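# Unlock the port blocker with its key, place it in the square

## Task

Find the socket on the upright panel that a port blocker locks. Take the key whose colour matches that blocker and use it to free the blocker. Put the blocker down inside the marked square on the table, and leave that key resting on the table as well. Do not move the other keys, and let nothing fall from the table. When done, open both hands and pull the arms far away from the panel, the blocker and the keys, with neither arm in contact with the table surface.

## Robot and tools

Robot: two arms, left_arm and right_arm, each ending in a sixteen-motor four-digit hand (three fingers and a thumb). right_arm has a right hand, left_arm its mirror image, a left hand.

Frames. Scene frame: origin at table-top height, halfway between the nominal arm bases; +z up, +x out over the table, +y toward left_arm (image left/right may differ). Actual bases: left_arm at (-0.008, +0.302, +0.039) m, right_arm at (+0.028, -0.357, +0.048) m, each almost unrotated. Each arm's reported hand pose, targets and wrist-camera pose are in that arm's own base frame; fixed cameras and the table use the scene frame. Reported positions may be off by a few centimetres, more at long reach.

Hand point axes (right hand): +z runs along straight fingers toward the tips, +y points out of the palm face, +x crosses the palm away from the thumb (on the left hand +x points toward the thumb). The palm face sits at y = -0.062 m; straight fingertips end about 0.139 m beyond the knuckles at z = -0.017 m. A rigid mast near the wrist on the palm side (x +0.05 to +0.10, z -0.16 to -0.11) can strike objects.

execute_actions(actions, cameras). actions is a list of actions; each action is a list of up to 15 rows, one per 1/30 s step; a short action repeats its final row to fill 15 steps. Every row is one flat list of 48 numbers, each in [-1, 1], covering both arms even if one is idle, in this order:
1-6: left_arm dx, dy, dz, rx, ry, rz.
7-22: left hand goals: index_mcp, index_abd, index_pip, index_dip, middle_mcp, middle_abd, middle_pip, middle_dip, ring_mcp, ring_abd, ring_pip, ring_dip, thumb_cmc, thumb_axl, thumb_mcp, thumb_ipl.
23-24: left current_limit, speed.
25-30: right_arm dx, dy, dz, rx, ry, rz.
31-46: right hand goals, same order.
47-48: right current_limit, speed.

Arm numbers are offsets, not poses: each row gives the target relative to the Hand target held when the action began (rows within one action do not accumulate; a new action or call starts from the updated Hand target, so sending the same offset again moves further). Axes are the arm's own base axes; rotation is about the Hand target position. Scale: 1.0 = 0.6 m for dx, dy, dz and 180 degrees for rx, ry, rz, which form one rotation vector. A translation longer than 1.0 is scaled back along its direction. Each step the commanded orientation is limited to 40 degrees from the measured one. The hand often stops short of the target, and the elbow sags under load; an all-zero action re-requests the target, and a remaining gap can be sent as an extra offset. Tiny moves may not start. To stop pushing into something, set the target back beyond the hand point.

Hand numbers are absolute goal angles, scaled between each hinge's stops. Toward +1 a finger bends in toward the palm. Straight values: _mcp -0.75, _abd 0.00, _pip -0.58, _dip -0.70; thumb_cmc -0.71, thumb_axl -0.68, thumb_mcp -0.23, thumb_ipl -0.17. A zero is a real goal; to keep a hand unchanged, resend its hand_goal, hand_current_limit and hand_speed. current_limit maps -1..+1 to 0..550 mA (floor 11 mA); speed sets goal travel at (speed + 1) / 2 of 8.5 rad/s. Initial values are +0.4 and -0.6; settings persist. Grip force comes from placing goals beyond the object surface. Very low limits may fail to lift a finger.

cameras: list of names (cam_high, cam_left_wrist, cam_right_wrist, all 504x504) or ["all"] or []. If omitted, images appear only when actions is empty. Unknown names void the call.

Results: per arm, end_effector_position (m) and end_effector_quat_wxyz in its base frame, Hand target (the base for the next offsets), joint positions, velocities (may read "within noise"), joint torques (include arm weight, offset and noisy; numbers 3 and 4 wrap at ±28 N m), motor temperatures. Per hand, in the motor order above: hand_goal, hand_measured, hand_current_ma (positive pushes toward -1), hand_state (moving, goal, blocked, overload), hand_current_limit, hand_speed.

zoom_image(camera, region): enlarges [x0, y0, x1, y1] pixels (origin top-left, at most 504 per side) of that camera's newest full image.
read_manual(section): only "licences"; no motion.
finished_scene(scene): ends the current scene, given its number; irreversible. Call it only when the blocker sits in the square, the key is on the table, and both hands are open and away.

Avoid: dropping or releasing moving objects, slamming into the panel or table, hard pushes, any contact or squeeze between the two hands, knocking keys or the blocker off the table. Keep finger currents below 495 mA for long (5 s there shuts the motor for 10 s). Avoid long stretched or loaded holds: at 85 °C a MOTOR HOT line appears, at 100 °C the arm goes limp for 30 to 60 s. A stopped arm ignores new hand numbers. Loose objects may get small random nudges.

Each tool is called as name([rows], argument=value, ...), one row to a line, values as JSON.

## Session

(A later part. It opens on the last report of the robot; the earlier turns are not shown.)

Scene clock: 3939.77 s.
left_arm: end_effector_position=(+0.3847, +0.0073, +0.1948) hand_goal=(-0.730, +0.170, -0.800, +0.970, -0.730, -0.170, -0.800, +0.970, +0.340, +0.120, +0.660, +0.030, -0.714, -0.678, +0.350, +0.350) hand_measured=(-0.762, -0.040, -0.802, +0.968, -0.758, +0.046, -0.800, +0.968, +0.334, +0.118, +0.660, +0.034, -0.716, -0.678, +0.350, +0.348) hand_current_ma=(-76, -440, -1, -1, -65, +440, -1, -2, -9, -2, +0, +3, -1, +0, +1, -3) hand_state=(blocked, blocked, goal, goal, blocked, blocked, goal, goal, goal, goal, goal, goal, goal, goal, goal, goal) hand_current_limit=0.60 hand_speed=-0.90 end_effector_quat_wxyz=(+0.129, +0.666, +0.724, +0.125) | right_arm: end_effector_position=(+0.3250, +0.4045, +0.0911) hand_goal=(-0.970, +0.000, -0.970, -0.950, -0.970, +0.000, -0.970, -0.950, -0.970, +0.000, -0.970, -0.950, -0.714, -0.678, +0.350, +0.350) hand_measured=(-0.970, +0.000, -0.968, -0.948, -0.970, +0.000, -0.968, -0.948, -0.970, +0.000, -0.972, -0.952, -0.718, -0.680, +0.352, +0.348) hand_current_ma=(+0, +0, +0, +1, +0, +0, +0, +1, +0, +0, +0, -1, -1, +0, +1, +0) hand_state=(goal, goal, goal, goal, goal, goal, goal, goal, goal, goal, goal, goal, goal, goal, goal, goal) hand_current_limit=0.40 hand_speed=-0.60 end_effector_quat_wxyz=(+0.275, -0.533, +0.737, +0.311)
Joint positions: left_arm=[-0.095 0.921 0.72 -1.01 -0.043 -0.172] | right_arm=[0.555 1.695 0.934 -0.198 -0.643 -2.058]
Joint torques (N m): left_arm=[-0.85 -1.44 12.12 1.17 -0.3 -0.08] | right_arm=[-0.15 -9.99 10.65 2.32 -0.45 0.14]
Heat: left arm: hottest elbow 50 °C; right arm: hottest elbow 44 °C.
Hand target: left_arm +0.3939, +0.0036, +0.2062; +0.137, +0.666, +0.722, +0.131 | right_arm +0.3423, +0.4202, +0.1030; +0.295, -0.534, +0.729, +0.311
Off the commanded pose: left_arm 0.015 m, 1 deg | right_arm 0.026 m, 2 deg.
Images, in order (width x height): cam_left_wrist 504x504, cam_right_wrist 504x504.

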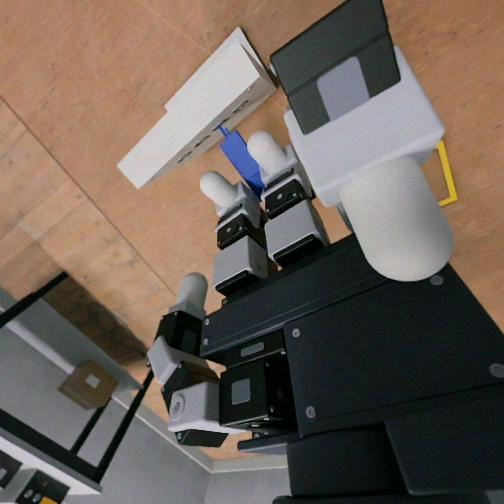

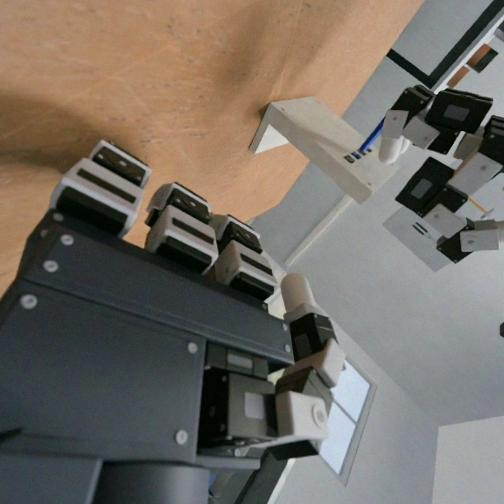

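execute_actions([
  [[0,-0.0006,0,0,0,0,-0.8165,0.17,-0.7071,0.97,-0.8165,-0.17,-0.7071,0.97,0.34,0.12,0.66,0.03,-0.714,-0.678,0.35,0.35,0.6,-0.7,0,0,0,0,0,0,-0.97,0,-0.97,-0.95,-0.97,0,-0.97,-0.95,-0.97,0,-0.97,-0.95,-0.714,-0.678,0.35,0.35,0.4,-0.6]],
  [[0,0,0,0,0,0,-0.766,0.17,-0.760,0.97,-0.766,-0.17,-0.760,0.97,0.34,0.12,0.66,0.03,-0.714,-0.678,0.35,0.35,0.6,-0.85,0,0,0,0,0,0,-0.97,0,-0.97,-0.95,-0.97,0,-0.97,-0.95,-0.97,0,-0.97,-0.95,-0.714,-0.678,0.35,0.35,0.4,-0.6]],
])

execute_actions([
  [[0,0,0,0,0,0,-0.825,0.17,-0.691,0.97,-0.825,-0.17,-0.691,0.97,0.34,0.12,0.66,0.03,-0.714,-0.678,0.35,0.35,0.6,-0.7,0,0,0,0,0,0,-0.97,0,-0.97,-0.95,-0.97,0,-0.97,-0.95,-0.97,0,-0.97,-0.95,-0.714,-0.678,0.35,0.35,0.4,-0.6]],
  [[0,0,0,0,0,0,-0.775,0.17,-0.744,0.97,-0.775,-0.17,-0.744,0.97,0.34,0.12,0.66,0.03,-0.714,-0.678,0.35,0.35,0.6,-0.85,0,0,0,0,0,0,-0.97,0,-0.97,-0.95,-0.97,0,-0.97,-0.95,-0.97,0,-0.97,-0.95,-0.714,-0.678,0.35,0.35,0.4,-0.6]],
])

execute_actions([
  [[0,-0.0006,0,0,0,0,-0.8165,0.17,-0.7071,0.97,-0.8165,-0.17,-0.7071,0.97,0.34,0.12,0.66,0.03,-0.714,-0.678,0.35,0.35,0.6,-0.7,0,0,0,0,0,0,-0.97,0,-0.97,-0.95,-0.97,0,-0.97,-0.95,-0.97,0,-0.97,-0.95,-0.714,-0.678,0.35,0.35,0.4,-0.6]],
  [[0,0,0,0,0,0,-0.766,0.17,-0.760,0.97,-0.766,-0.17,-0.760,0.97,0.34,0.12,0.66,0.03,-0.714,-0.678,0.35,0.35,0.6,-0.85,0,0,0,0,0,0,-0.97,0,-0.97,-0.95,-0.97,0,-0.97,-0.95,-0.97,0,-0.97,-0.95,-0.714,-0.678,0.35,0.35,0.4,-0.6]],
])

execute_actions([
  [[0,0,0,0,0,0,-0.825,0.17,-0.691,0.97,-0.825,-0.17,-0.691,0.97,0.34,0.12,0.66,0.03,-0.714,-0.678,0.35,0.35,0.6,-0.7,0,0,0,0,0,0,-0.97,0,-0.97,-0.95,-0.97,0,-0.97,-0.95,-0.97,0,-0.97,-0.95,-0.714,-0.678,0.35,0.35,0.4,-0.6]],
  [[0,0,0,0,0,0,-0.775,0.17,-0.744,0.97,-0.775,-0.17,-0.744,0.97,0.34,0.12,0.66,0.03,-0.714,-0.678,0.35,0.35,0.6,-0.85,0,0,0,0,0,0,-0.97,0,-0.97,-0.95,-0.97,0,-0.97,-0.95,-0.97,0,-0.97,-0.95,-0.714,-0.678,0.35,0.35,0.4,-0.6]],
], cameras=["cam_left_wrist","cam_right_wrist"])

zoom_image(camera="cam_left_wrist", region=[209, 117, 231, 139])

zoom_image(camera="cam_right_wrist", region=[347, 144, 367, 164])

Scene clock: 3990.60 s.
left_arm: end_effector_position=(+0.3847, +0.0067, +0.1948) hand_goal=(-0.766, +0.170, -0.760, +0.970, -0.766, -0.170, -0.760, +0.970, +0.340, +0.120, +0.660, +0.030, -0.714, -0.678, +0.350, +0.350) hand_measured=(-0.784, -0.040, -0.760, +0.968, -0.780, +0.046, -0.758, +0.968, +0.334, +0.118, +0.660, +0.034, -0.716, -0.678, +0.350, +0.348) hand_current_ma=(-32, -440, +0, -1, -25, +440, +2, -2, -9, -2, +0, +3, -1, +0, +1, -3) hand_state=(goal, blocked, goal, goal, goal, blocked, goal, goal, goal, goal, goal, goal, goal, goal, goal, goal) hand_current_limit=0.60 hand_speed=-0.85 end_effector_quat_wxyz=(+0.129, +0.666, +0.724, +0.125) | right_arm: end_effector_position=(+0.3250, +0.4045, +0.0911) hand_goal=(-0.970, +0.000, -0.970, -0.950, -0.970, +0.000, -0.970, -0.950, -0.970, +0.000, -0.970, -0.950, -0.714, -0.678, +0.350, +0.350) hand_measured=(-0.970, +0.000, -0.968, -0.948, -0.970, +0.000, -0.968, -0.948, -0.970, +0.000, -0.972, -0.952, -0.718, -0.680, +0.352, +0.348) hand_current_ma=(+0, +0, +0, +1, +0, +0, +0, +1, +0, +0, +0, -1, -1, +0, +1, +0) hand_state=(goal, goal, goal, goal, goal, goal, goal, goal, goal, goal, goal, goal, goal, goal, goal, goal) hand_current_limit=0.40 hand_speed=-0.60 end_effector_quat_wxyz=(+0.275, -0.533, +0.737, +0.311)
Joint positions: left_arm=[-0.097 0.921 0.72 -1.01 -0.044 -0.172] | right_arm=[0.555 1.695 0.934 -0.198 -0.643 -2.058]
Joint torques (N m): left_arm=[-0.79 -1.44 12.11 1.16 -0.3 -0.09] | right_arm=[-0.09 -9.99 10.65 2.33 -0.45 0.15]
Heat: left arm: hottest elbow 50 °C; right arm: hottest elbow 44 °C.
Hand target: left_arm +0.3939, +0.0032, +0.2062; +0.137, +0.666, +0.722, +0.131 | right_arm +0.3423, +0.4202, +0.1030; +0.295, -0.534, +0.729, +0.311
Off the commanded pose: left_arm 0.015 m, 1 deg | right_arm 0.026 m, 2 deg.

Scene clock: 3991.80 s.
left_arm: end_effector_position=(+0.3847, +0.0067, +0.1948) hand_goal=(-0.776, +0.170, -0.744, +0.970, -0.776, -0.170, -0.744, +0.970, +0.340, +0.120, +0.660, +0.030, -0.714, -0.678, +0.350, +0.350) hand_measured=(-0.790, -0.040, -0.742, +0.968, -0.788, +0.046, -0.742, +0.968, +0.334, +0.118, +0.660, +0.034, -0.716, -0.678, +0.350, +0.348) hand_current_ma=(-26, -440, +1, -1, -20, +440, +2, -2, -9, -2, +0, +3, -1, +0, +1, -3) hand_state=(goal, blocked, goal, goal, goal, blocked, goal, goal, goal, goal, goal, goal, goal, goal, goal, goal) hand_current_limit=0.60 hand_speed=-0.85 end_effector_quat_wxyz=(+0.129, +0.666, +0.724, +0.125) | right_arm: end_effector_position=(+0.3250, +0.4045, +0.0911) hand_goal=(-0.970, +0.000, -0.970, -0.950, -0.970, +0.000, -0.970, -0.950, -0.970, +0.000, -0.970, -0.950, -0.714, -0.678, +0.350, +0.350) hand_measured=(-0.970, +0.000, -0.968, -0.948, -0.970, +0.000, -0.968, -0.948, -0.970, +0.000, -0.972, -0.952, -0.718, -0.680, +0.352, +0.348) hand_current_ma=(+0, +0, +0, +1, +0, +0, +0, +1, +0, +0, +0, -1, -1, +0, +1, +0) hand_state=(goal, goal, goal, goal, goal, goal, goal, goal, goal, goal, goal, goal, goal, goal, goal, goal) hand_current_limit=0.40 hand_speed=-0.60 end_effector_quat_wxyz=(+0.275, -0.533, +0.737, +0.311)
Joint positions: left_arm=[-0.097 0.921 0.72 -1.01 -0.044 -0.172] | right_arm=[0.555 1.695 0.934 -0.198 -0.643 -2.058]
Joint torques (N m): left_arm=[-0.73 -1.38 12.11 1.16 -0.3 -0.09] | right_arm=[-0.21 -10.05 10.66 2.32 -0.44 0.15]
Heat: left arm: hottest elbow 50 °C; right arm: hottest elbow 44 °C.
Hand target: left_arm +0.3939, +0.0032, +0.2062; +0.137, +0.666, +0.722, +0.131 | right_arm +0.3423, +0.4202, +0.1030; +0.295, -0.534, +0.729, +0.311
Off the commanded pose: left_arm 0.015 m, 1 deg | right_arm 0.026 m, 2 deg.

Scene clock: 3993.00 s.
left_arm: end_effector_position=(+0.3847, +0.0063, +0.1948) hand_goal=(-0.766, +0.170, -0.760, +0.970, -0.766, -0.170, -0.760, +0.970, +0.340, +0.120, +0.660, +0.030, -0.714, -0.678, +0.350, +0.350) hand_measured=(-0.784, -0.040, -0.760, +0.968, -0.780, +0.046, -0.758, +0.968, +0.334, +0.118, +0.660, +0.034, -0.716, -0.678, +0.350, +0.348) hand_current_ma=(-32, -440, +1, -1, -25, +440, +2, -2, -9, -2, +0, +3, -1, +0, +1, -3) hand_state=(goal, blocked, goal, goal, goal, blocked, goal, goal, goal, goal, goal, goal, goal, goal, goal, goal) hand_current_limit=0.60 hand_speed=-0.85 end_effector_quat_wxyz=(+0.129, +0.666, +0.724, +0.125) | right_arm: end_effector_position=(+0.3250, +0.4045, +0.0911) hand_goal=(-0.970, +0.000, -0.970, -0.950, -0.970, +0.000, -0.970, -0.950, -0.970, +0.000, -0.970, -0.950, -0.714, -0.678, +0.350, +0.350) hand_measured=(-0.970, +0.000, -0.968, -0.948, -0.970, +0.000, -0.968, -0.948, -0.970, +0.000, -0.972, -0.952, -0.718, -0.680, +0.352, +0.348) hand_current_ma=(+0, +0, +0, +1, +0, +0, +0, +1, +0, +0, +0, -1, -1, +0, +1, +0) hand_state=(goal, goal, goal, goal, goal, goal, goal, goal, goal, goal, goal, goal, goal, goal, goal, goal) hand_current_limit=0.40 hand_speed=-0.60 end_effector_quat_wxyz=(+0.275, -0.533, +0.737, +0.311)
Joint positions: left_arm=[-0.098 0.921 0.72 -1.01 -0.044 -0.173] | right_arm=[0.555 1.695 0.934 -0.198 -0.643 -2.058]
Joint torques (N m): left_arm=[-0.79 -1.44 12.12 1.14 -0.31 -0.1] | right_arm=[-0.32 -9.99 10.61 2.32 -0.45 0.15]
Heat: left arm: hottest elbow 50 °C; right arm: hottest elbow 44 °C.
Hand target: left_arm +0.3939, +0.0028, +0.2062; +0.137, +0.666, +0.722, +0.131 | right_arm +0.3423, +0.4202, +0.1030; +0.295, -0.534, +0.729, +0.311
Off the commanded pose: left_arm 0.015 m, 1 deg | right_arm 0.026 m, 2 deg.

Scene clock: 3994.20 s.
left_arm: end_effector_position=(+0.3847, +0.0063, +0.1948) hand_goal=(-0.776, +0.170, -0.744, +0.970, -0.776, -0.170, -0.744, +0.970, +0.340, +0.120, +0.660, +0.030, -0.714, -0.678, +0.350, +0.350) hand_measured=(-0.790, -0.040, -0.742, +0.968, -0.788, +0.046, -0.742, +0.968, +0.334, +0.118, +0.660, +0.034, -0.716, -0.678, +0.350, +0.348) hand_current_ma=(-26, -440, +1, -1, -20, +440, +2, -2, -9, -2, +0, +3, -1, +0, +1, -3) hand_state=(goal, blocked, goal, goal, goal, blocked, goal, goal, goal, goal, goal, goal, goal, goal, goal, goal) hand_current_limit=0.60 hand_speed=-0.85 end_effector_quat_wxyz=(+0.129, +0.666, +0.724, +0.125) | right_arm: end_effector_position=(+0.3250, +0.4045, +0.0911) hand_goal=(-0.970, +0.000, -0.970, -0.950, -0.970, +0.000, -0.970, -0.950, -0.970, +0.000, -0.970, -0.950, -0.714, -0.678, +0.350, +0.350) hand_measured=(-0.970, +0.000, -0.968, -0.948, -0.970, +0.000, -0.968, -0.948, -0.970, +0.000, -0.972, -0.952, -0.718, -0.680, +0.352, +0.348) hand_current_ma=(+0, +0, +0, +1, +0, +0, +0, +1, +0, +0, +0, -1, -1, +0, +1, +0) hand_state=(goal, goal, goal, goal, goal, goal, goal, goal, goal, goal, goal, goal, goal, goal, goal, goal) hand_current_limit=0.40 hand_speed=-0.60 end_effector_quat_wxyz=(+0.275, -0.533, +0.737, +0.311)
Joint positions: left_arm=[-0.098 0.921 0.72 -1.01 -0.044 -0.173] | right_arm=[0.555 1.695 0.934 -0.198 -0.643 -2.058]
Joint torques (N m): left_arm=[-0.79 -1.38 12.11 1.17 -0.3 -0.09] | right_arm=[-0.26 -9.99 10.63 2.33 -0.46 0.15]
Heat: left arm: hottest elbow 50 °C; right arm: hottest elbow 44 °C.
Hand target: left_arm +0.3939, +0.0028, +0.2062; +0.137, +0.666, +0.722, +0.131 | right_arm +0.3423, +0.4202, +0.1030; +0.295, -0.534, +0.729, +0.311
Off the commanded pose: left_arm 0.015 m, 1 deg | right_arm 0.026 m, 2 deg.
Images, in order (width x height): cam_left_wrist 504x504, cam_right_wrist 504x504.

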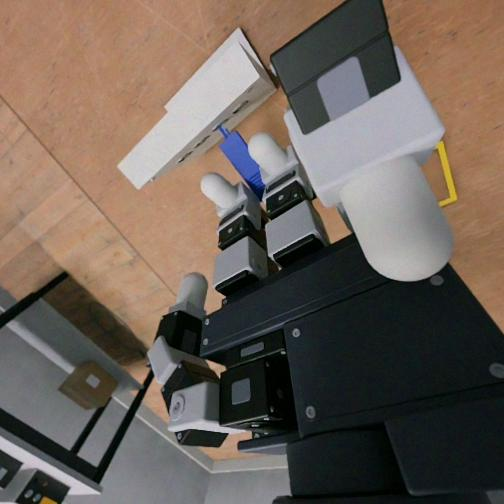

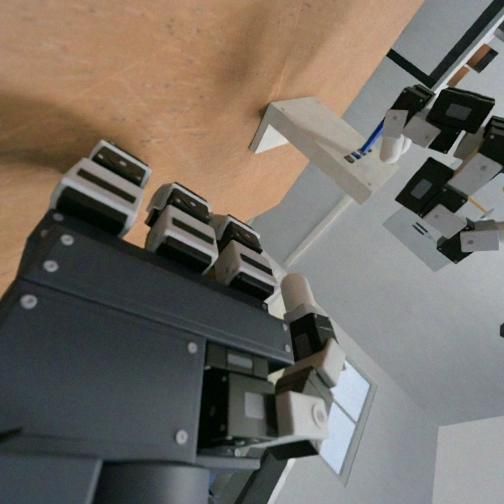

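Scaled by 22.909 from the camera's 504x504 image, which has a finer 720x720 frame.

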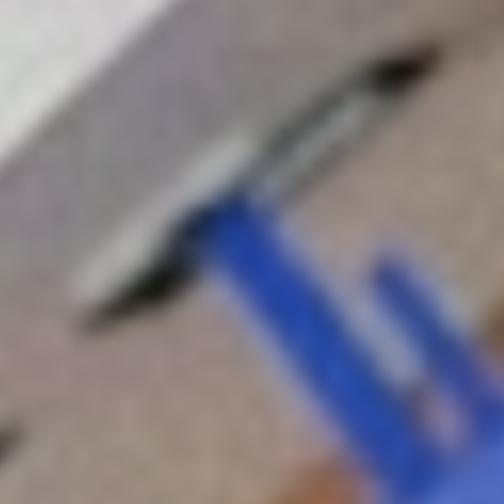

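Scaled by 25.200 from the camera's 504x504 image, which has a finer 720x720 frame.

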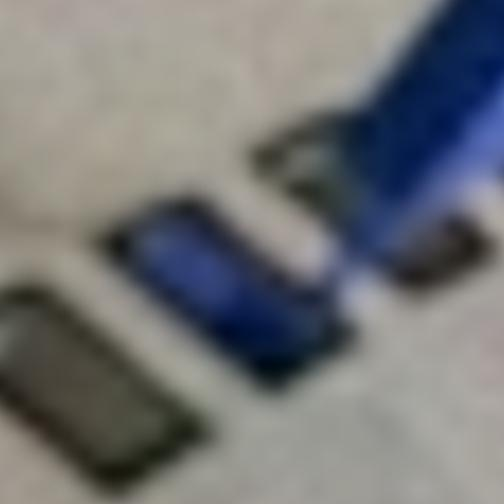

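execute_actions([
  [[0,0,0,0,0,0,-0.779,0.17,-0.780,0.97,-0.779,-0.17,-0.780,0.97,0.34,0.12,0.66,0.03,-0.714,-0.678,0.35,0.35,0.6,-0.7,0,0,0,0,0,0,-0.97,0,-0.97,-0.95,-0.97,0,-0.97,-0.95,-0.97,0,-0.97,-0.95,-0.714,-0.678,0.35,0.35,0.4,-0.6]],
  [[0,0,0,0,0,0,-0.738,0.17,-0.824,0.97,-0.738,-0.17,-0.824,0.97,0.34,0.12,0.66,0.03,-0.714,-0.678,0.35,0.35,0.6,-0.85,0,0,0,0,0,0,-0.97,0,-0.97,-0.95,-0.97,0,-0.97,-0.95,-0.97,0,-0.97,-0.95,-0.714,-0.678,0.35,0.35,0.4,-0.6]],
], cameras=["cam_left_wrist","cam_right_wrist"])

zoom_image(camera="cam_left_wrist", region=[209, 117, 231, 139])

zoom_image(camera="cam_right_wrist", region=[347, 144, 367, 164])

Scene clock: 4006.50 s.
left_arm: end_effector_position=(+0.3847, +0.0063, +0.1948) hand_goal=(-0.738, +0.170, -0.824, +0.970, -0.738, -0.170, -0.824, +0.970, +0.340, +0.120, +0.660, +0.030, -0.714, -0.678, +0.350, +0.350) hand_measured=(-0.756, -0.040, -0.822, +0.968, -0.752, +0.046, -0.822, +0.968, +0.334, +0.118, +0.660, +0.034, -0.716, -0.678, +0.350, +0.348) hand_current_ma=(-32, -440, +1, -1, -25, +440, +2, -2, -9, -2, +0, +3, -1, +0, +1, -3) hand_state=(goal, blocked, goal, goal, goal, blocked, goal, goal, goal, goal, goal, goal, goal, goal, goal, goal) hand_current_limit=0.60 hand_speed=-0.85 end_effector_quat_wxyz=(+0.129, +0.666, +0.724, +0.125) | right_arm: end_effector_position=(+0.3250, +0.4045, +0.0911) hand_goal=(-0.970, +0.000, -0.970, -0.950, -0.970, +0.000, -0.970, -0.950, -0.970, +0.000, -0.970, -0.950, -0.714, -0.678, +0.350, +0.350) hand_measured=(-0.970, +0.000, -0.968, -0.948, -0.970, +0.000, -0.968, -0.948, -0.970, +0.000, -0.972, -0.952, -0.718, -0.680, +0.352, +0.348) hand_current_ma=(+0, +0, +0, +1, +0, +0, +0, +1, +0, +0, +0, -1, -1, +0, +1, +0) hand_state=(goal, goal, goal, goal, goal, goal, goal, goal, goal, goal, goal, goal, goal, goal, goal, goal) hand_current_limit=0.40 hand_speed=-0.60 end_effector_quat_wxyz=(+0.275, -0.533, +0.737, +0.311)
Joint positions: left_arm=[-0.098 0.921 0.72 -1.01 -0.044 -0.173] | right_arm=[0.555 1.695 0.934 -0.198 -0.643 -2.058]
Joint torques (N m): left_arm=[-0.73 -1.44 12.11 1.16 -0.3 -0.1] | right_arm=[-0.15 -9.93 10.67 2.3 -0.45 0.15]
Heat: left arm: hottest elbow 50 °C; right arm: hottest elbow 44 °C.
Hand target: left_arm +0.3939, +0.0028, +0.2062; +0.137, +0.666, +0.722, +0.131 | right_arm +0.3423, +0.4202, +0.1030; +0.295, -0.534, +0.729, +0.311
Off the commanded pose: left_arm 0.015 m, 1 deg | right_arm 0.026 m, 2 deg.
Images, in order (width x height): cam_left_wrist 504x504, cam_right_wrist 504x504.

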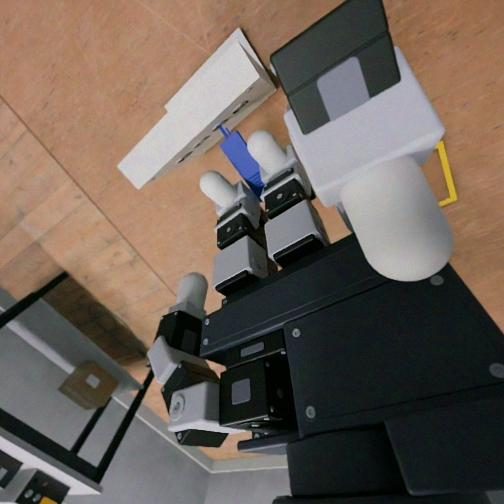

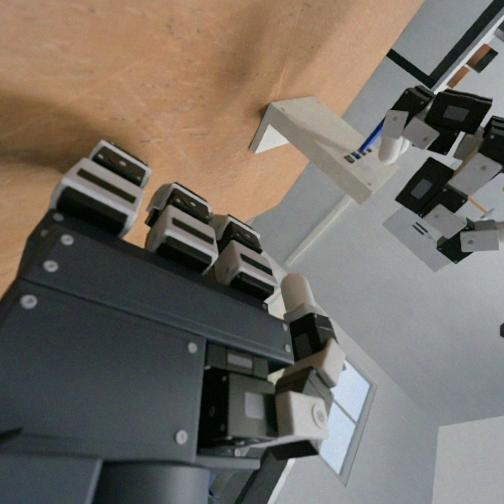

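Scaled by 22.909 from the camera's 504x504 image, which has a finer 720x720 frame.

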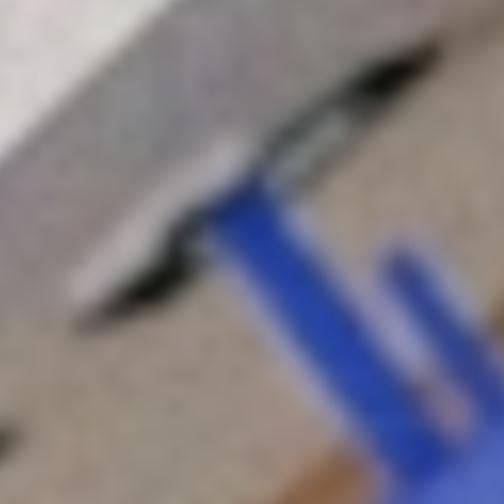

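Scaled by 25.200 from the camera's 504x504 image, which has a finer 720x720 frame.

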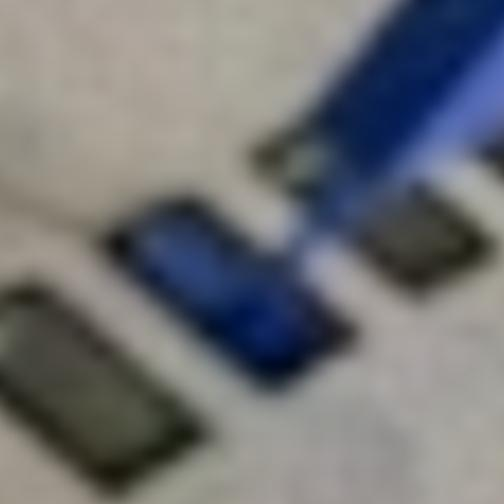

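execute_actions([
  [[0,0,0,0.003,0,0,-0.779,0.17,-0.780,0.97,-0.779,-0.17,-0.780,0.97,0.34,0.12,0.66,0.03,-0.714,-0.678,0.35,0.35,0.6,-0.7,0,0,0,0,0,0,-0.97,0,-0.97,-0.95,-0.97,0,-0.97,-0.95,-0.97,0,-0.97,-0.95,-0.714,-0.678,0.35,0.35,0.4,-0.6]],
  [[0,0,0,0,0,0,-0.738,0.17,-0.824,0.97,-0.738,-0.17,-0.824,0.97,0.34,0.12,0.66,0.03,-0.714,-0.678,0.35,0.35,0.6,-0.85,0,0,0,0,0,0,-0.97,0,-0.97,-0.95,-0.97,0,-0.97,-0.95,-0.97,0,-0.97,-0.95,-0.714,-0.678,0.35,0.35,0.4,-0.6]],
], cameras=["cam_left_wrist","cam_right_wrist"])

zoom_image(camera="cam_left_wrist", region=[209, 117, 231, 139])

zoom_image(camera="cam_right_wrist", region=[347, 144, 367, 164])

Scene clock: 4020.83 s.
left_arm: end_effector_position=(+0.3847, +0.0064, +0.1951) hand_goal=(-0.738, +0.170, -0.824, +0.970, -0.738, -0.170, -0.824, +0.970, +0.340, +0.120, +0.660, +0.030, -0.714, -0.678, +0.350, +0.350) hand_measured=(-0.756, -0.040, -0.822, +0.968, -0.754, +0.046, -0.822, +0.968, +0.334, +0.118, +0.660, +0.034, -0.716, -0.678, +0.350, +0.348) hand_current_ma=(-36, -440, +1, -1, -29, +440, +2, -2, -9, -2, +0, +3, -1, +0, +1, -3) hand_state=(goal, blocked, goal, goal, goal, blocked, goal, goal, goal, goal, goal, goal, goal, goal, goal, goal) hand_current_limit=0.60 hand_speed=-0.85 end_effector_quat_wxyz=(+0.126, +0.667, +0.723, +0.129) | right_arm: end_effector_position=(+0.3250, +0.4045, +0.0911) hand_goal=(-0.970, +0.000, -0.970, -0.950, -0.970, +0.000, -0.970, -0.950, -0.970, +0.000, -0.970, -0.950, -0.714, -0.678, +0.350, +0.350) hand_measured=(-0.970, +0.000, -0.968, -0.948, -0.970, +0.000, -0.968, -0.948, -0.970, +0.000, -0.972, -0.952, -0.718, -0.680, +0.352, +0.348) hand_current_ma=(+0, +0, +0, +1, +0, +0, +0, +1, +0, +0, +0, -1, -1, +0, +1, +0) hand_state=(goal, goal, goal, goal, goal, goal, goal, goal, goal, goal, goal, goal, goal, goal, goal, goal) hand_current_limit=0.40 hand_speed=-0.60 end_effector_quat_wxyz=(+0.275, -0.533, +0.737, +0.311)
Joint positions: left_arm=[-0.103 0.921 0.72 -1.01 -0.054 -0.174] | right_arm=[0.555 1.695 0.934 -0.198 -0.643 -2.058]
Joint torques (N m): left_arm=[-0.73 -1.32 12.1 1.16 -0.32 -0.1] | right_arm=[-0.26 -9.93 10.66 2.33 -0.45 0.15]
Heat: left arm: hottest elbow 50 °C; right arm: hottest elbow 44 °C.
Hand target: left_arm +0.3939, +0.0029, +0.2061; +0.133, +0.666, +0.721, +0.134 | right_arm +0.3423, +0.4202, +0.1030; +0.295, -0.534, +0.729, +0.311
Off the commanded pose: left_arm 0.015 m, 1 deg | right_arm 0.026 m, 2 deg.
Images, in order (width x height): cam_left_wrist 504x504, cam_right_wrist 504x504.

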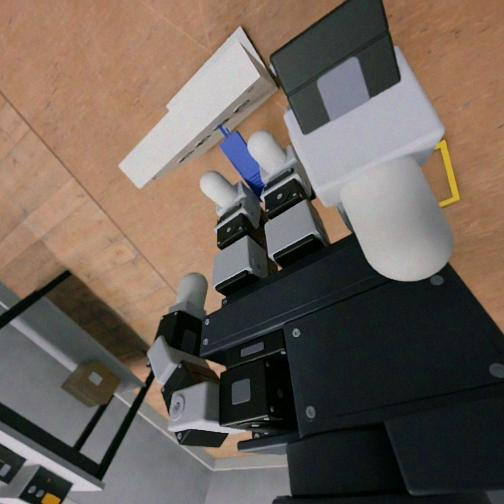

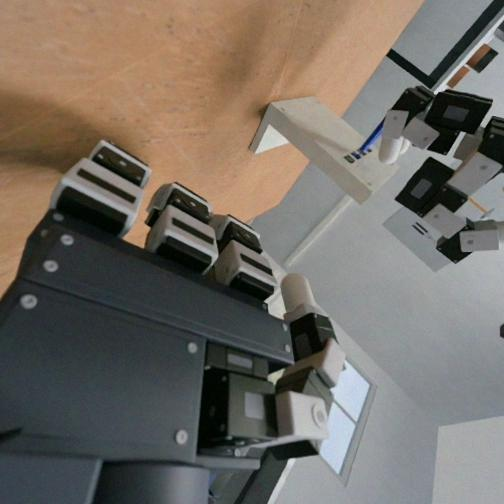

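Scaled by 22.909 from the camera's 504x504 image, which has a finer 720x720 frame.

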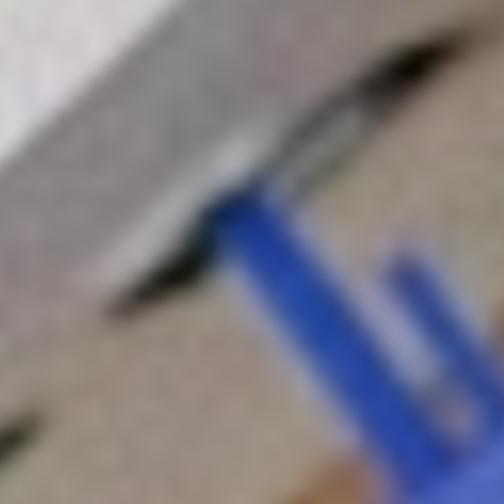

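Scaled by 25.200 from the camera's 504x504 image, which has a finer 720x720 frame.

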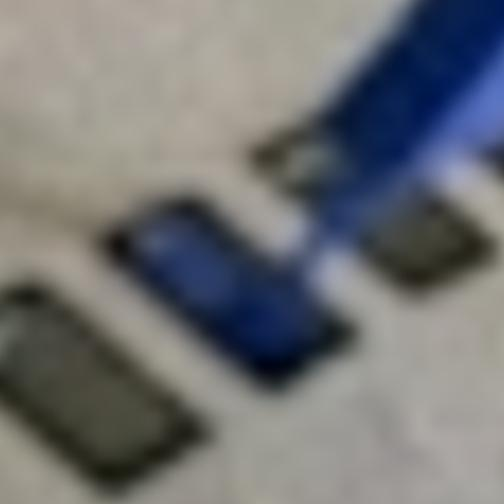

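execute_actions([
  [[0,0,0,0,0,0,-0.7714,0.17,-0.7947,0.97,-0.7714,-0.17,-0.7947,0.97,0.34,0.12,0.66,0.03,-0.714,-0.678,0.35,0.35,0.6,-0.7,0,0,0,0,0,0,-0.97,0,-0.97,-0.95,-0.97,0,-0.97,-0.95,-0.97,0,-0.97,-0.95,-0.714,-0.678,0.35,0.35,0.4,-0.6]],
  [[0,0,0,0,0,0,-0.7303,0.17,-0.8385,0.97,-0.7303,-0.17,-0.8385,0.97,0.34,0.12,0.66,0.03,-0.714,-0.678,0.35,0.35,0.6,-0.85,0,0,0,0,0,0,-0.97,0,-0.97,-0.95,-0.97,0,-0.97,-0.95,-0.97,0,-0.97,-0.95,-0.714,-0.678,0.35,0.35,0.4,-0.6]],
])

execute_actions([
  [[0,0,0,-0.001,0,0,-0.7714,0.17,-0.7947,0.97,-0.7714,-0.17,-0.7947,0.97,0.34,0.12,0.66,0.03,-0.714,-0.678,0.35,0.35,0.6,-0.7,0,0,0,0,0,0,-0.97,0,-0.97,-0.95,-0.97,0,-0.97,-0.95,-0.97,0,-0.97,-0.95,-0.714,-0.678,0.35,0.35,0.4,-0.6]],
  [[0,0,0,0,0,0,-0.7303,0.17,-0.8385,0.97,-0.7303,-0.17,-0.8385,0.97,0.34,0.12,0.66,0.03,-0.714,-0.678,0.35,0.35,0.6,-0.85,0,0,0,0,0,0,-0.97,0,-0.97,-0.95,-0.97,0,-0.97,-0.95,-0.97,0,-0.97,-0.95,-0.714,-0.678,0.35,0.35,0.4,-0.6]],
])

execute_actions([
  [[0,0,0,0,0,0,-0.779,0.17,-0.780,0.97,-0.779,-0.17,-0.780,0.97,0.34,0.12,0.66,0.03,-0.714,-0.678,0.35,0.35,0.6,-0.7,0,0,0,0,0,0,-0.97,0,-0.97,-0.95,-0.97,0,-0.97,-0.95,-0.97,0,-0.97,-0.95,-0.714,-0.678,0.35,0.35,0.4,-0.6]],
  [[0,0,0,0,0,0,-0.738,0.17,-0.824,0.97,-0.738,-0.17,-0.824,0.97,0.34,0.12,0.66,0.03,-0.714,-0.678,0.35,0.35,0.6,-0.85,0,0,0,0,0,0,-0.97,0,-0.97,-0.95,-0.97,0,-0.97,-0.95,-0.97,0,-0.97,-0.95,-0.714,-0.678,0.35,0.35,0.4,-0.6]],
])

execute_actions([
  [[0,0,0,-0.001,0,0,-0.779,0.17,-0.780,0.97,-0.779,-0.17,-0.780,0.97,0.34,0.12,0.66,0.03,-0.714,-0.678,0.35,0.35,0.6,-0.7,0,0,0,0,0,0,-0.97,0,-0.97,-0.95,-0.97,0,-0.97,-0.95,-0.97,0,-0.97,-0.95,-0.714,-0.678,0.35,0.35,0.4,-0.6]],
  [[0,0,0,0,0,0,-0.738,0.17,-0.824,0.97,-0.738,-0.17,-0.824,0.97,0.34,0.12,0.66,0.03,-0.714,-0.678,0.35,0.35,0.6,-0.85,0,0,0,0,0,0,-0.97,0,-0.97,-0.95,-0.97,0,-0.97,-0.95,-0.97,0,-0.97,-0.95,-0.714,-0.678,0.35,0.35,0.4,-0.6]],
], cameras=["cam_left_wrist","cam_right_wrist"])

zoom_image(camera="cam_left_wrist", region=[209, 117, 231, 139])

zoom_image(camera="cam_right_wrist", region=[347, 144, 367, 164])

Scene clock: 4042.37 s.
left_arm: end_effector_position=(+0.3847, +0.0065, +0.1951) hand_goal=(-0.730, +0.170, -0.838, +0.970, -0.730, -0.170, -0.838, +0.970, +0.340, +0.120, +0.660, +0.030, -0.714, -0.678, +0.350, +0.350) hand_measured=(-0.750, -0.040, -0.838, +0.968, -0.748, +0.046, -0.836, +0.968, +0.334, +0.118, +0.660, +0.034, -0.716, -0.678, +0.350, +0.348) hand_current_ma=(-40, -440, +1, -1, -32, +440, +2, -2, -9, -2, +0, +3, -1, +0, +1, -3) hand_state=(blocked, blocked, goal, goal, goal, blocked, goal, goal, goal, goal, goal, goal, goal, goal, goal, goal) hand_current_limit=0.60 hand_speed=-0.85 end_effector_quat_wxyz=(+0.126, +0.667, +0.723, +0.129) | right_arm: end_effector_position=(+0.3250, +0.4045, +0.0911) hand_goal=(-0.970, +0.000, -0.970, -0.950, -0.970, +0.000, -0.970, -0.950, -0.970, +0.000, -0.970, -0.950, -0.714, -0.678, +0.350, +0.350) hand_measured=(-0.970, +0.000, -0.968, -0.948, -0.970, +0.000, -0.968, -0.948, -0.970, +0.000, -0.972, -0.952, -0.718, -0.680, +0.352, +0.348) hand_current_ma=(+0, +0, +0, +1, +0, +0, +0, +1, +0, +0, +0, -1, -1, +0, +1, +0) hand_state=(goal, goal, goal, goal, goal, goal, goal, goal, goal, goal, goal, goal, goal, goal, goal, goal) hand_current_limit=0.40 hand_speed=-0.60 end_effector_quat_wxyz=(+0.275, -0.533, +0.737, +0.311)
Joint positions: left_arm=[-0.103 0.921 0.72 -1.01 -0.055 -0.174] | right_arm=[0.555 1.695 0.934 -0.198 -0.643 -2.058]
Joint torques (N m): left_arm=[-0.79 -1.38 12.1 1.17 -0.32 -0.09] | right_arm=[-0.26 -9.93 10.62 2.32 -0.45 0.15]
Heat: left arm: hottest elbow 50 °C; right arm: hottest elbow 44 °C.
Hand target: left_arm +0.3939, +0.0029, +0.2061; +0.133, +0.666, +0.721, +0.134 | right_arm +0.3423, +0.4202, +0.1030; +0.295, -0.534, +0.729, +0.311
Off the commanded pose: left_arm 0.015 m, 1 deg | right_arm 0.026 m, 2 deg.

Scene clock: 4043.57 s.
left_arm: end_effector_position=(+0.3847, +0.0065, +0.1951) hand_goal=(-0.730, +0.170, -0.838, +0.970, -0.730, -0.170, -0.838, +0.970, +0.340, +0.120, +0.660, +0.030, -0.714, -0.678, +0.350, +0.350) hand_measured=(-0.750, -0.040, -0.838, +0.968, -0.748, +0.046, -0.836, +0.968, +0.334, +0.118, +0.660, +0.034, -0.716, -0.678, +0.350, +0.348) hand_current_ma=(-40, -440, +1, -1, -32, +440, +2, -2, -9, -2, +0, +3, -1, +0, +1, -3) hand_state=(blocked, blocked, goal, goal, goal, blocked, goal, goal, goal, goal, goal, goal, goal, goal, goal, goal) hand_current_limit=0.60 hand_speed=-0.85 end_effector_quat_wxyz=(+0.126, +0.667, +0.723, +0.129) | right_arm: end_effector_position=(+0.3250, +0.4045, +0.0911) hand_goal=(-0.970, +0.000, -0.970, -0.950, -0.970, +0.000, -0.970, -0.950, -0.970, +0.000, -0.970, -0.950, -0.714, -0.678, +0.350, +0.350) hand_measured=(-0.970, +0.000, -0.968, -0.948, -0.970, +0.000, -0.968, -0.948, -0.970, +0.000, -0.972, -0.952, -0.718, -0.680, +0.352, +0.348) hand_current_ma=(+0, +0, +0, +1, +0, +0, +0, +1, +0, +0, +0, -1, -1, +0, +1, +0) hand_state=(goal, goal, goal, goal, goal, goal, goal, goal, goal, goal, goal, goal, goal, goal, goal, goal) hand_current_limit=0.40 hand_speed=-0.60 end_effector_quat_wxyz=(+0.275, -0.533, +0.737, +0.311)
Joint positions: left_arm=[-0.103 0.921 0.72 -1.01 -0.055 -0.174] | right_arm=[0.555 1.695 0.934 -0.198 -0.643 -2.058]
Joint torques (N m): left_arm=[-0.67 -1.38 12.11 1.18 -0.17 -0.09] | right_arm=[-0.21 -9.93 10.63 2.33 -0.45 0.15]
Heat: left arm: hottest elbow 50 °C; right arm: hottest elbow 44 °C.
Hand target: left_arm +0.3939, +0.0029, +0.2061; +0.134, +0.666, +0.721, +0.133 | right_arm +0.3423, +0.4202, +0.1030; +0.295, -0.534, +0.729, +0.311
Off the commanded pose: left_arm 0.015 m, 1 deg | right_arm 0.026 m, 2 deg.

Scene clock: 4044.77 s.
left_arm: end_effector_position=(+0.3847, +0.0065, +0.1951) hand_goal=(-0.738, +0.170, -0.824, +0.970, -0.738, -0.170, -0.824, +0.970, +0.340, +0.120, +0.660, +0.030, -0.714, -0.678, +0.350, +0.350) hand_measured=(-0.756, -0.040, -0.822, +0.968, -0.754, +0.046, -0.822, +0.968, +0.334, +0.118, +0.660, +0.034, -0.716, -0.678, +0.350, +0.348) hand_current_ma=(-36, -440, +1, -1, -29, +440, +2, -2, -9, -2, +0, +3, -1, +0, +1, -3) hand_state=(goal, blocked, goal, goal, goal, blocked, goal, goal, goal, goal, goal, goal, goal, goal, goal, goal) hand_current_limit=0.60 hand_speed=-0.85 end_effector_quat_wxyz=(+0.126, +0.667, +0.723, +0.129) | right_arm: end_effector_position=(+0.3250, +0.4045, +0.0911) hand_goal=(-0.970, +0.000, -0.970, -0.950, -0.970, +0.000, -0.970, -0.950, -0.970, +0.000, -0.970, -0.950, -0.714, -0.678, +0.350, +0.350) hand_measured=(-0.970, +0.000, -0.968, -0.948, -0.970, +0.000, -0.968, -0.948, -0.970, +0.000, -0.972, -0.952, -0.718, -0.680, +0.352, +0.348) hand_current_ma=(+0, +0, +0, +1, +0, +0, +0, +1, +0, +0, +0, -1, -1, +0, +1, +0) hand_state=(goal, goal, goal, goal, goal, goal, goal, goal, goal, goal, goal, goal, goal, goal, goal, goal) hand_current_limit=0.40 hand_speed=-0.60 end_effector_quat_wxyz=(+0.275, -0.533, +0.737, +0.311)
Joint positions: left_arm=[-0.103 0.921 0.72 -1.01 -0.055 -0.174] | right_arm=[0.555 1.695 0.934 -0.198 -0.643 -2.058]
Joint torques (N m): left_arm=[-0.67 -1.32 12.12 1.14 -0.17 -0.09] | right_arm=[-0.26 -9.88 10.66 2.3 -0.45 0.15]
Heat: left arm: hottest elbow 50 °C; right arm: hottest elbow 44 °C.
Hand target: left_arm +0.3939, +0.0029, +0.2061; +0.134, +0.666, +0.721, +0.133 | right_arm +0.3423, +0.4202, +0.1030; +0.295, -0.534, +0.729, +0.311
Off the commanded pose: left_arm 0.015 m, 1 deg | right_arm 0.026 m, 2 deg.

Scene clock: 4045.97 s.
left_arm: end_effector_position=(+0.3847, +0.0061, +0.1950) hand_goal=(-0.738, +0.170, -0.824, +0.970, -0.738, -0.170, -0.824, +0.970, +0.340, +0.120, +0.660, +0.030, -0.714, -0.678, +0.350, +0.350) hand_measured=(-0.756, -0.040, -0.822, +0.968, -0.754, +0.046, -0.822, +0.968, +0.334, +0.118, +0.660, +0.034, -0.716, -0.678, +0.350, +0.348) hand_current_ma=(-34, -440, +1, -1, -28, +440, +2, -2, -9, -2, +0, +3, -1, +0, +1, -3) hand_state=(goal, blocked, goal, goal, goal, blocked, goal, goal, goal, goal, goal, goal, goal, goal, goal, goal) hand_current_limit=0.60 hand_speed=-0.85 end_effector_quat_wxyz=(+0.127, +0.667, +0.723, +0.128) | right_arm: end_effector_position=(+0.3250, +0.4045, +0.0911) hand_goal=(-0.970, +0.000, -0.970, -0.950, -0.970, +0.000, -0.970, -0.950, -0.970, +0.000, -0.970, -0.950, -0.714, -0.678, +0.350, +0.350) hand_measured=(-0.970, +0.000, -0.968, -0.948, -0.970, +0.000, -0.968, -0.948, -0.970, +0.000, -0.972, -0.952, -0.718, -0.680, +0.352, +0.348) hand_current_ma=(+0, +0, +0, +1, +0, +0, +0, +1, +0, +0, +0, -1, -1, +0, +1, +0) hand_state=(goal, goal, goal, goal, goal, goal, goal, goal, goal, goal, goal, goal, goal, goal, goal, goal) hand_current_limit=0.40 hand_speed=-0.60 end_effector_quat_wxyz=(+0.275, -0.533, +0.737, +0.311)
Joint positions: left_arm=[-0.103 0.921 0.72 -1.01 -0.052 -0.174] | right_arm=[0.555 1.695 0.934 -0.198 -0.643 -2.058]
Joint torques (N m): left_arm=[-0.5 -1.44 12.12 1.14 -0.11 -0.09] | right_arm=[-0.21 -9.93 10.63 2.33 -0.46 0.15]
Heat: left arm: hottest elbow 50 °C; right arm: hottest elbow 44 °C.
Hand target: left_arm +0.3939, +0.0029, +0.2061; +0.135, +0.666, +0.722, +0.132 | right_arm +0.3423, +0.4202, +0.1030; +0.295, -0.534, +0.729, +0.311
Off the commanded pose: left_arm 0.015 m, 1 deg | right_arm 0.026 m, 2 deg.
Images, in order (width x height): cam_left_wrist 504x504, cam_right_wrist 504x504.

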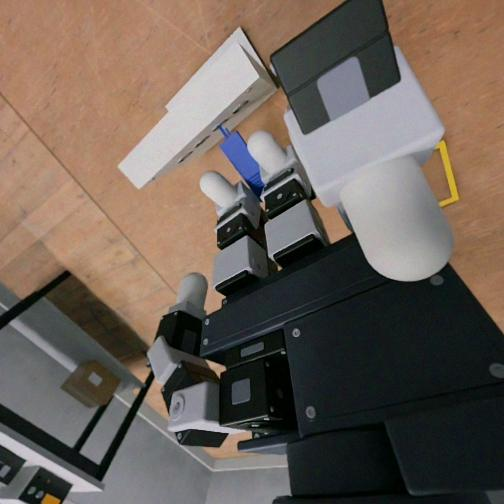

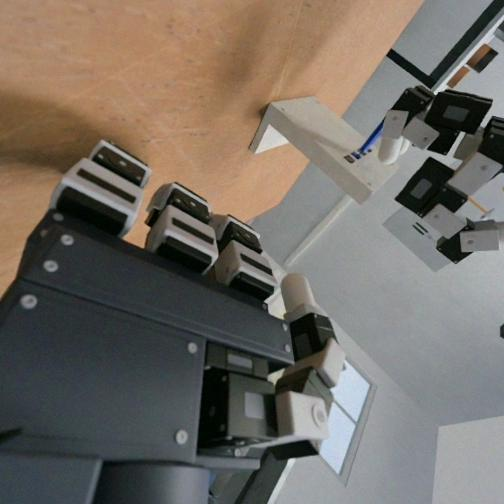

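Scaled by 22.909 from the camera's 504x504 image, which has a finer 720x720 frame.

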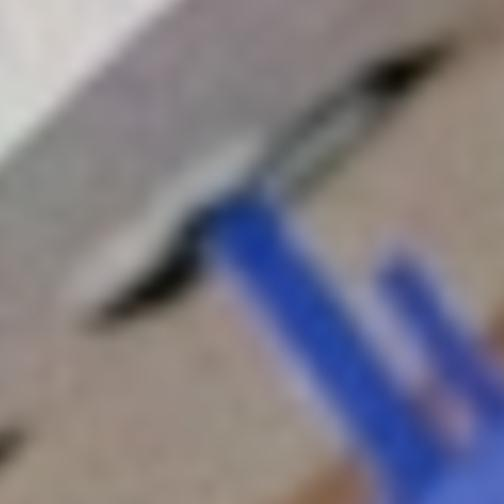

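Scaled by 25.200 from the camera's 504x504 image, which has a finer 720x720 frame.

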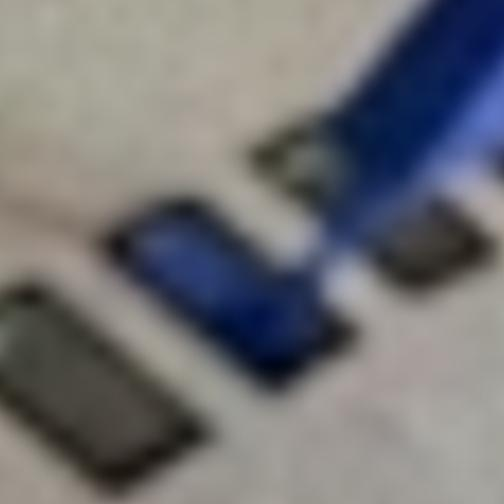

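execute_actions([
  [[0,0,0,0,0,0,-0.77,0.17,-0.812,0.97,-0.77,-0.17,-0.812,0.97,0.34,0.12,0.66,0.03,-0.714,-0.678,0.35,0.35,0.6,-0.7,0,0,0,0,0,0,-0.97,0,-0.97,-0.95,-0.97,0,-0.97,-0.95,-0.97,0,-0.97,-0.95,-0.714,-0.678,0.35,0.35,0.4,-0.6]],
  [[0,0,0,0,0,0,-0.730,0.17,-0.860,0.97,-0.730,-0.17,-0.860,0.97,0.34,0.12,0.66,0.03,-0.714,-0.678,0.35,0.35,0.6,-0.85,0,0,0,0,0,0,-0.97,0,-0.97,-0.95,-0.97,0,-0.97,-0.95,-0.97,0,-0.97,-0.95,-0.714,-0.678,0.35,0.35,0.4,-0.6]],
], cameras=["cam_left_wrist","cam_right_wrist"])

zoom_image(camera="cam_left_wrist", region=[209, 117, 231, 139])

zoom_image(camera="cam_right_wrist", region=[347, 144, 367, 164])

Scene clock: 4079.50 s.
left_arm: end_effector_position=(+0.3847, +0.0061, +0.1950) hand_goal=(-0.730, +0.170, -0.860, +0.970, -0.730, -0.170, -0.860, +0.970, +0.340, +0.120, +0.660, +0.030, -0.714, -0.678, +0.350, +0.350) hand_measured=(-0.742, -0.040, -0.858, +0.968, -0.740, +0.046, -0.854, +0.968, +0.334, +0.118, +0.660, +0.034, -0.716, -0.678, +0.350, +0.348) hand_current_ma=(-20, -440, +3, -1, -15, +440, +6, -2, -9, -2, +0, +3, -1, +0, +1, -3) hand_state=(goal, blocked, goal, goal, goal, blocked, goal, goal, goal, goal, goal, goal, goal, goal, goal, goal) hand_current_limit=0.60 hand_speed=-0.85 end_effector_quat_wxyz=(+0.127, +0.667, +0.723, +0.128) | right_arm: end_effector_position=(+0.3250, +0.4045, +0.0911) hand_goal=(-0.970, +0.000, -0.970, -0.950, -0.970, +0.000, -0.970, -0.950, -0.970, +0.000, -0.970, -0.950, -0.714, -0.678, +0.350, +0.350) hand_measured=(-0.970, +0.000, -0.968, -0.948, -0.970, +0.000, -0.968, -0.948, -0.970, +0.000, -0.972, -0.952, -0.718, -0.680, +0.352, +0.348) hand_current_ma=(+0, +0, +0, +1, +0, +0, +0, +1, +0, +0, +0, -1, -1, +0, +1, +0) hand_state=(goal, goal, goal, goal, goal, goal, goal, goal, goal, goal, goal, goal, goal, goal, goal, goal) hand_current_limit=0.40 hand_speed=-0.60 end_effector_quat_wxyz=(+0.275, -0.533, +0.737, +0.311)
Joint positions: left_arm=[-0.103 0.921 0.72 -1.01 -0.052 -0.174] | right_arm=[0.555 1.695 0.934 -0.198 -0.643 -2.058]
Joint torques (N m): left_arm=[-0.56 -1.44 12.12 1.16 -0.11 -0.09] | right_arm=[-0.21 -10.05 10.66 2.3 -0.45 0.16]
Heat: left arm: hottest elbow 50 °C; right arm: hottest elbow 44 °C.
Hand target: left_arm +0.3939, +0.0029, +0.2061; +0.135, +0.666, +0.722, +0.132 | right_arm +0.3423, +0.4202, +0.1030; +0.295, -0.534, +0.729, +0.311
Off the commanded pose: left_arm 0.015 m, 1 deg | right_arm 0.026 m, 2 deg.
Images, in order (width x height): cam_left_wrist 504x504, cam_right_wrist 504x504.

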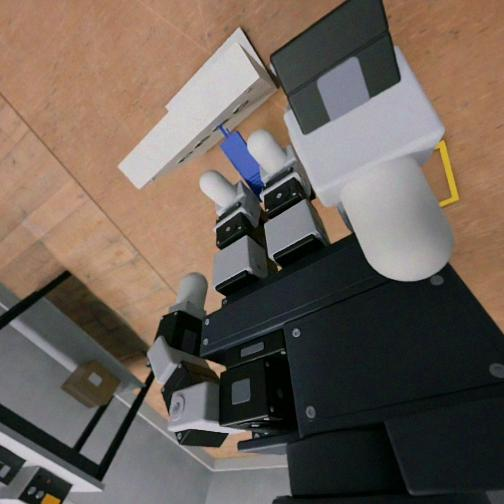

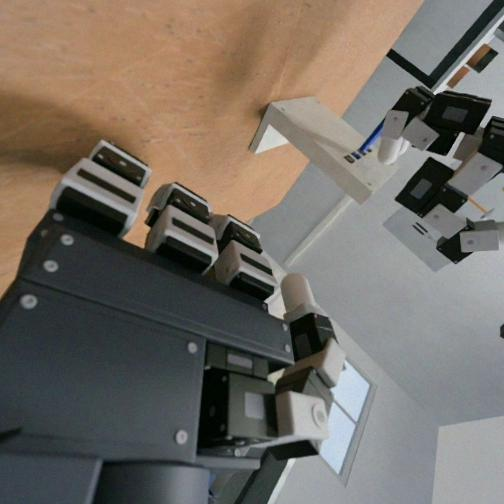

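Scaled by 22.909 from the camera's 504x504 image, which has a finer 720x720 frame.

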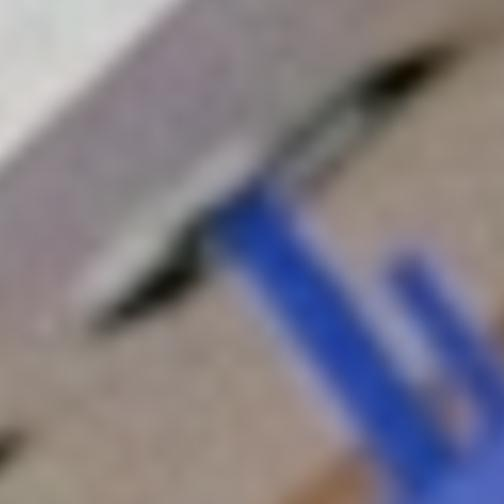

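Scaled by 25.200 from the camera's 504x504 image, which has a finer 720x720 frame.

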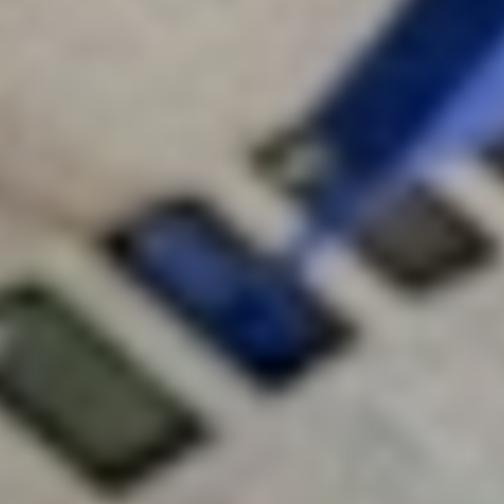

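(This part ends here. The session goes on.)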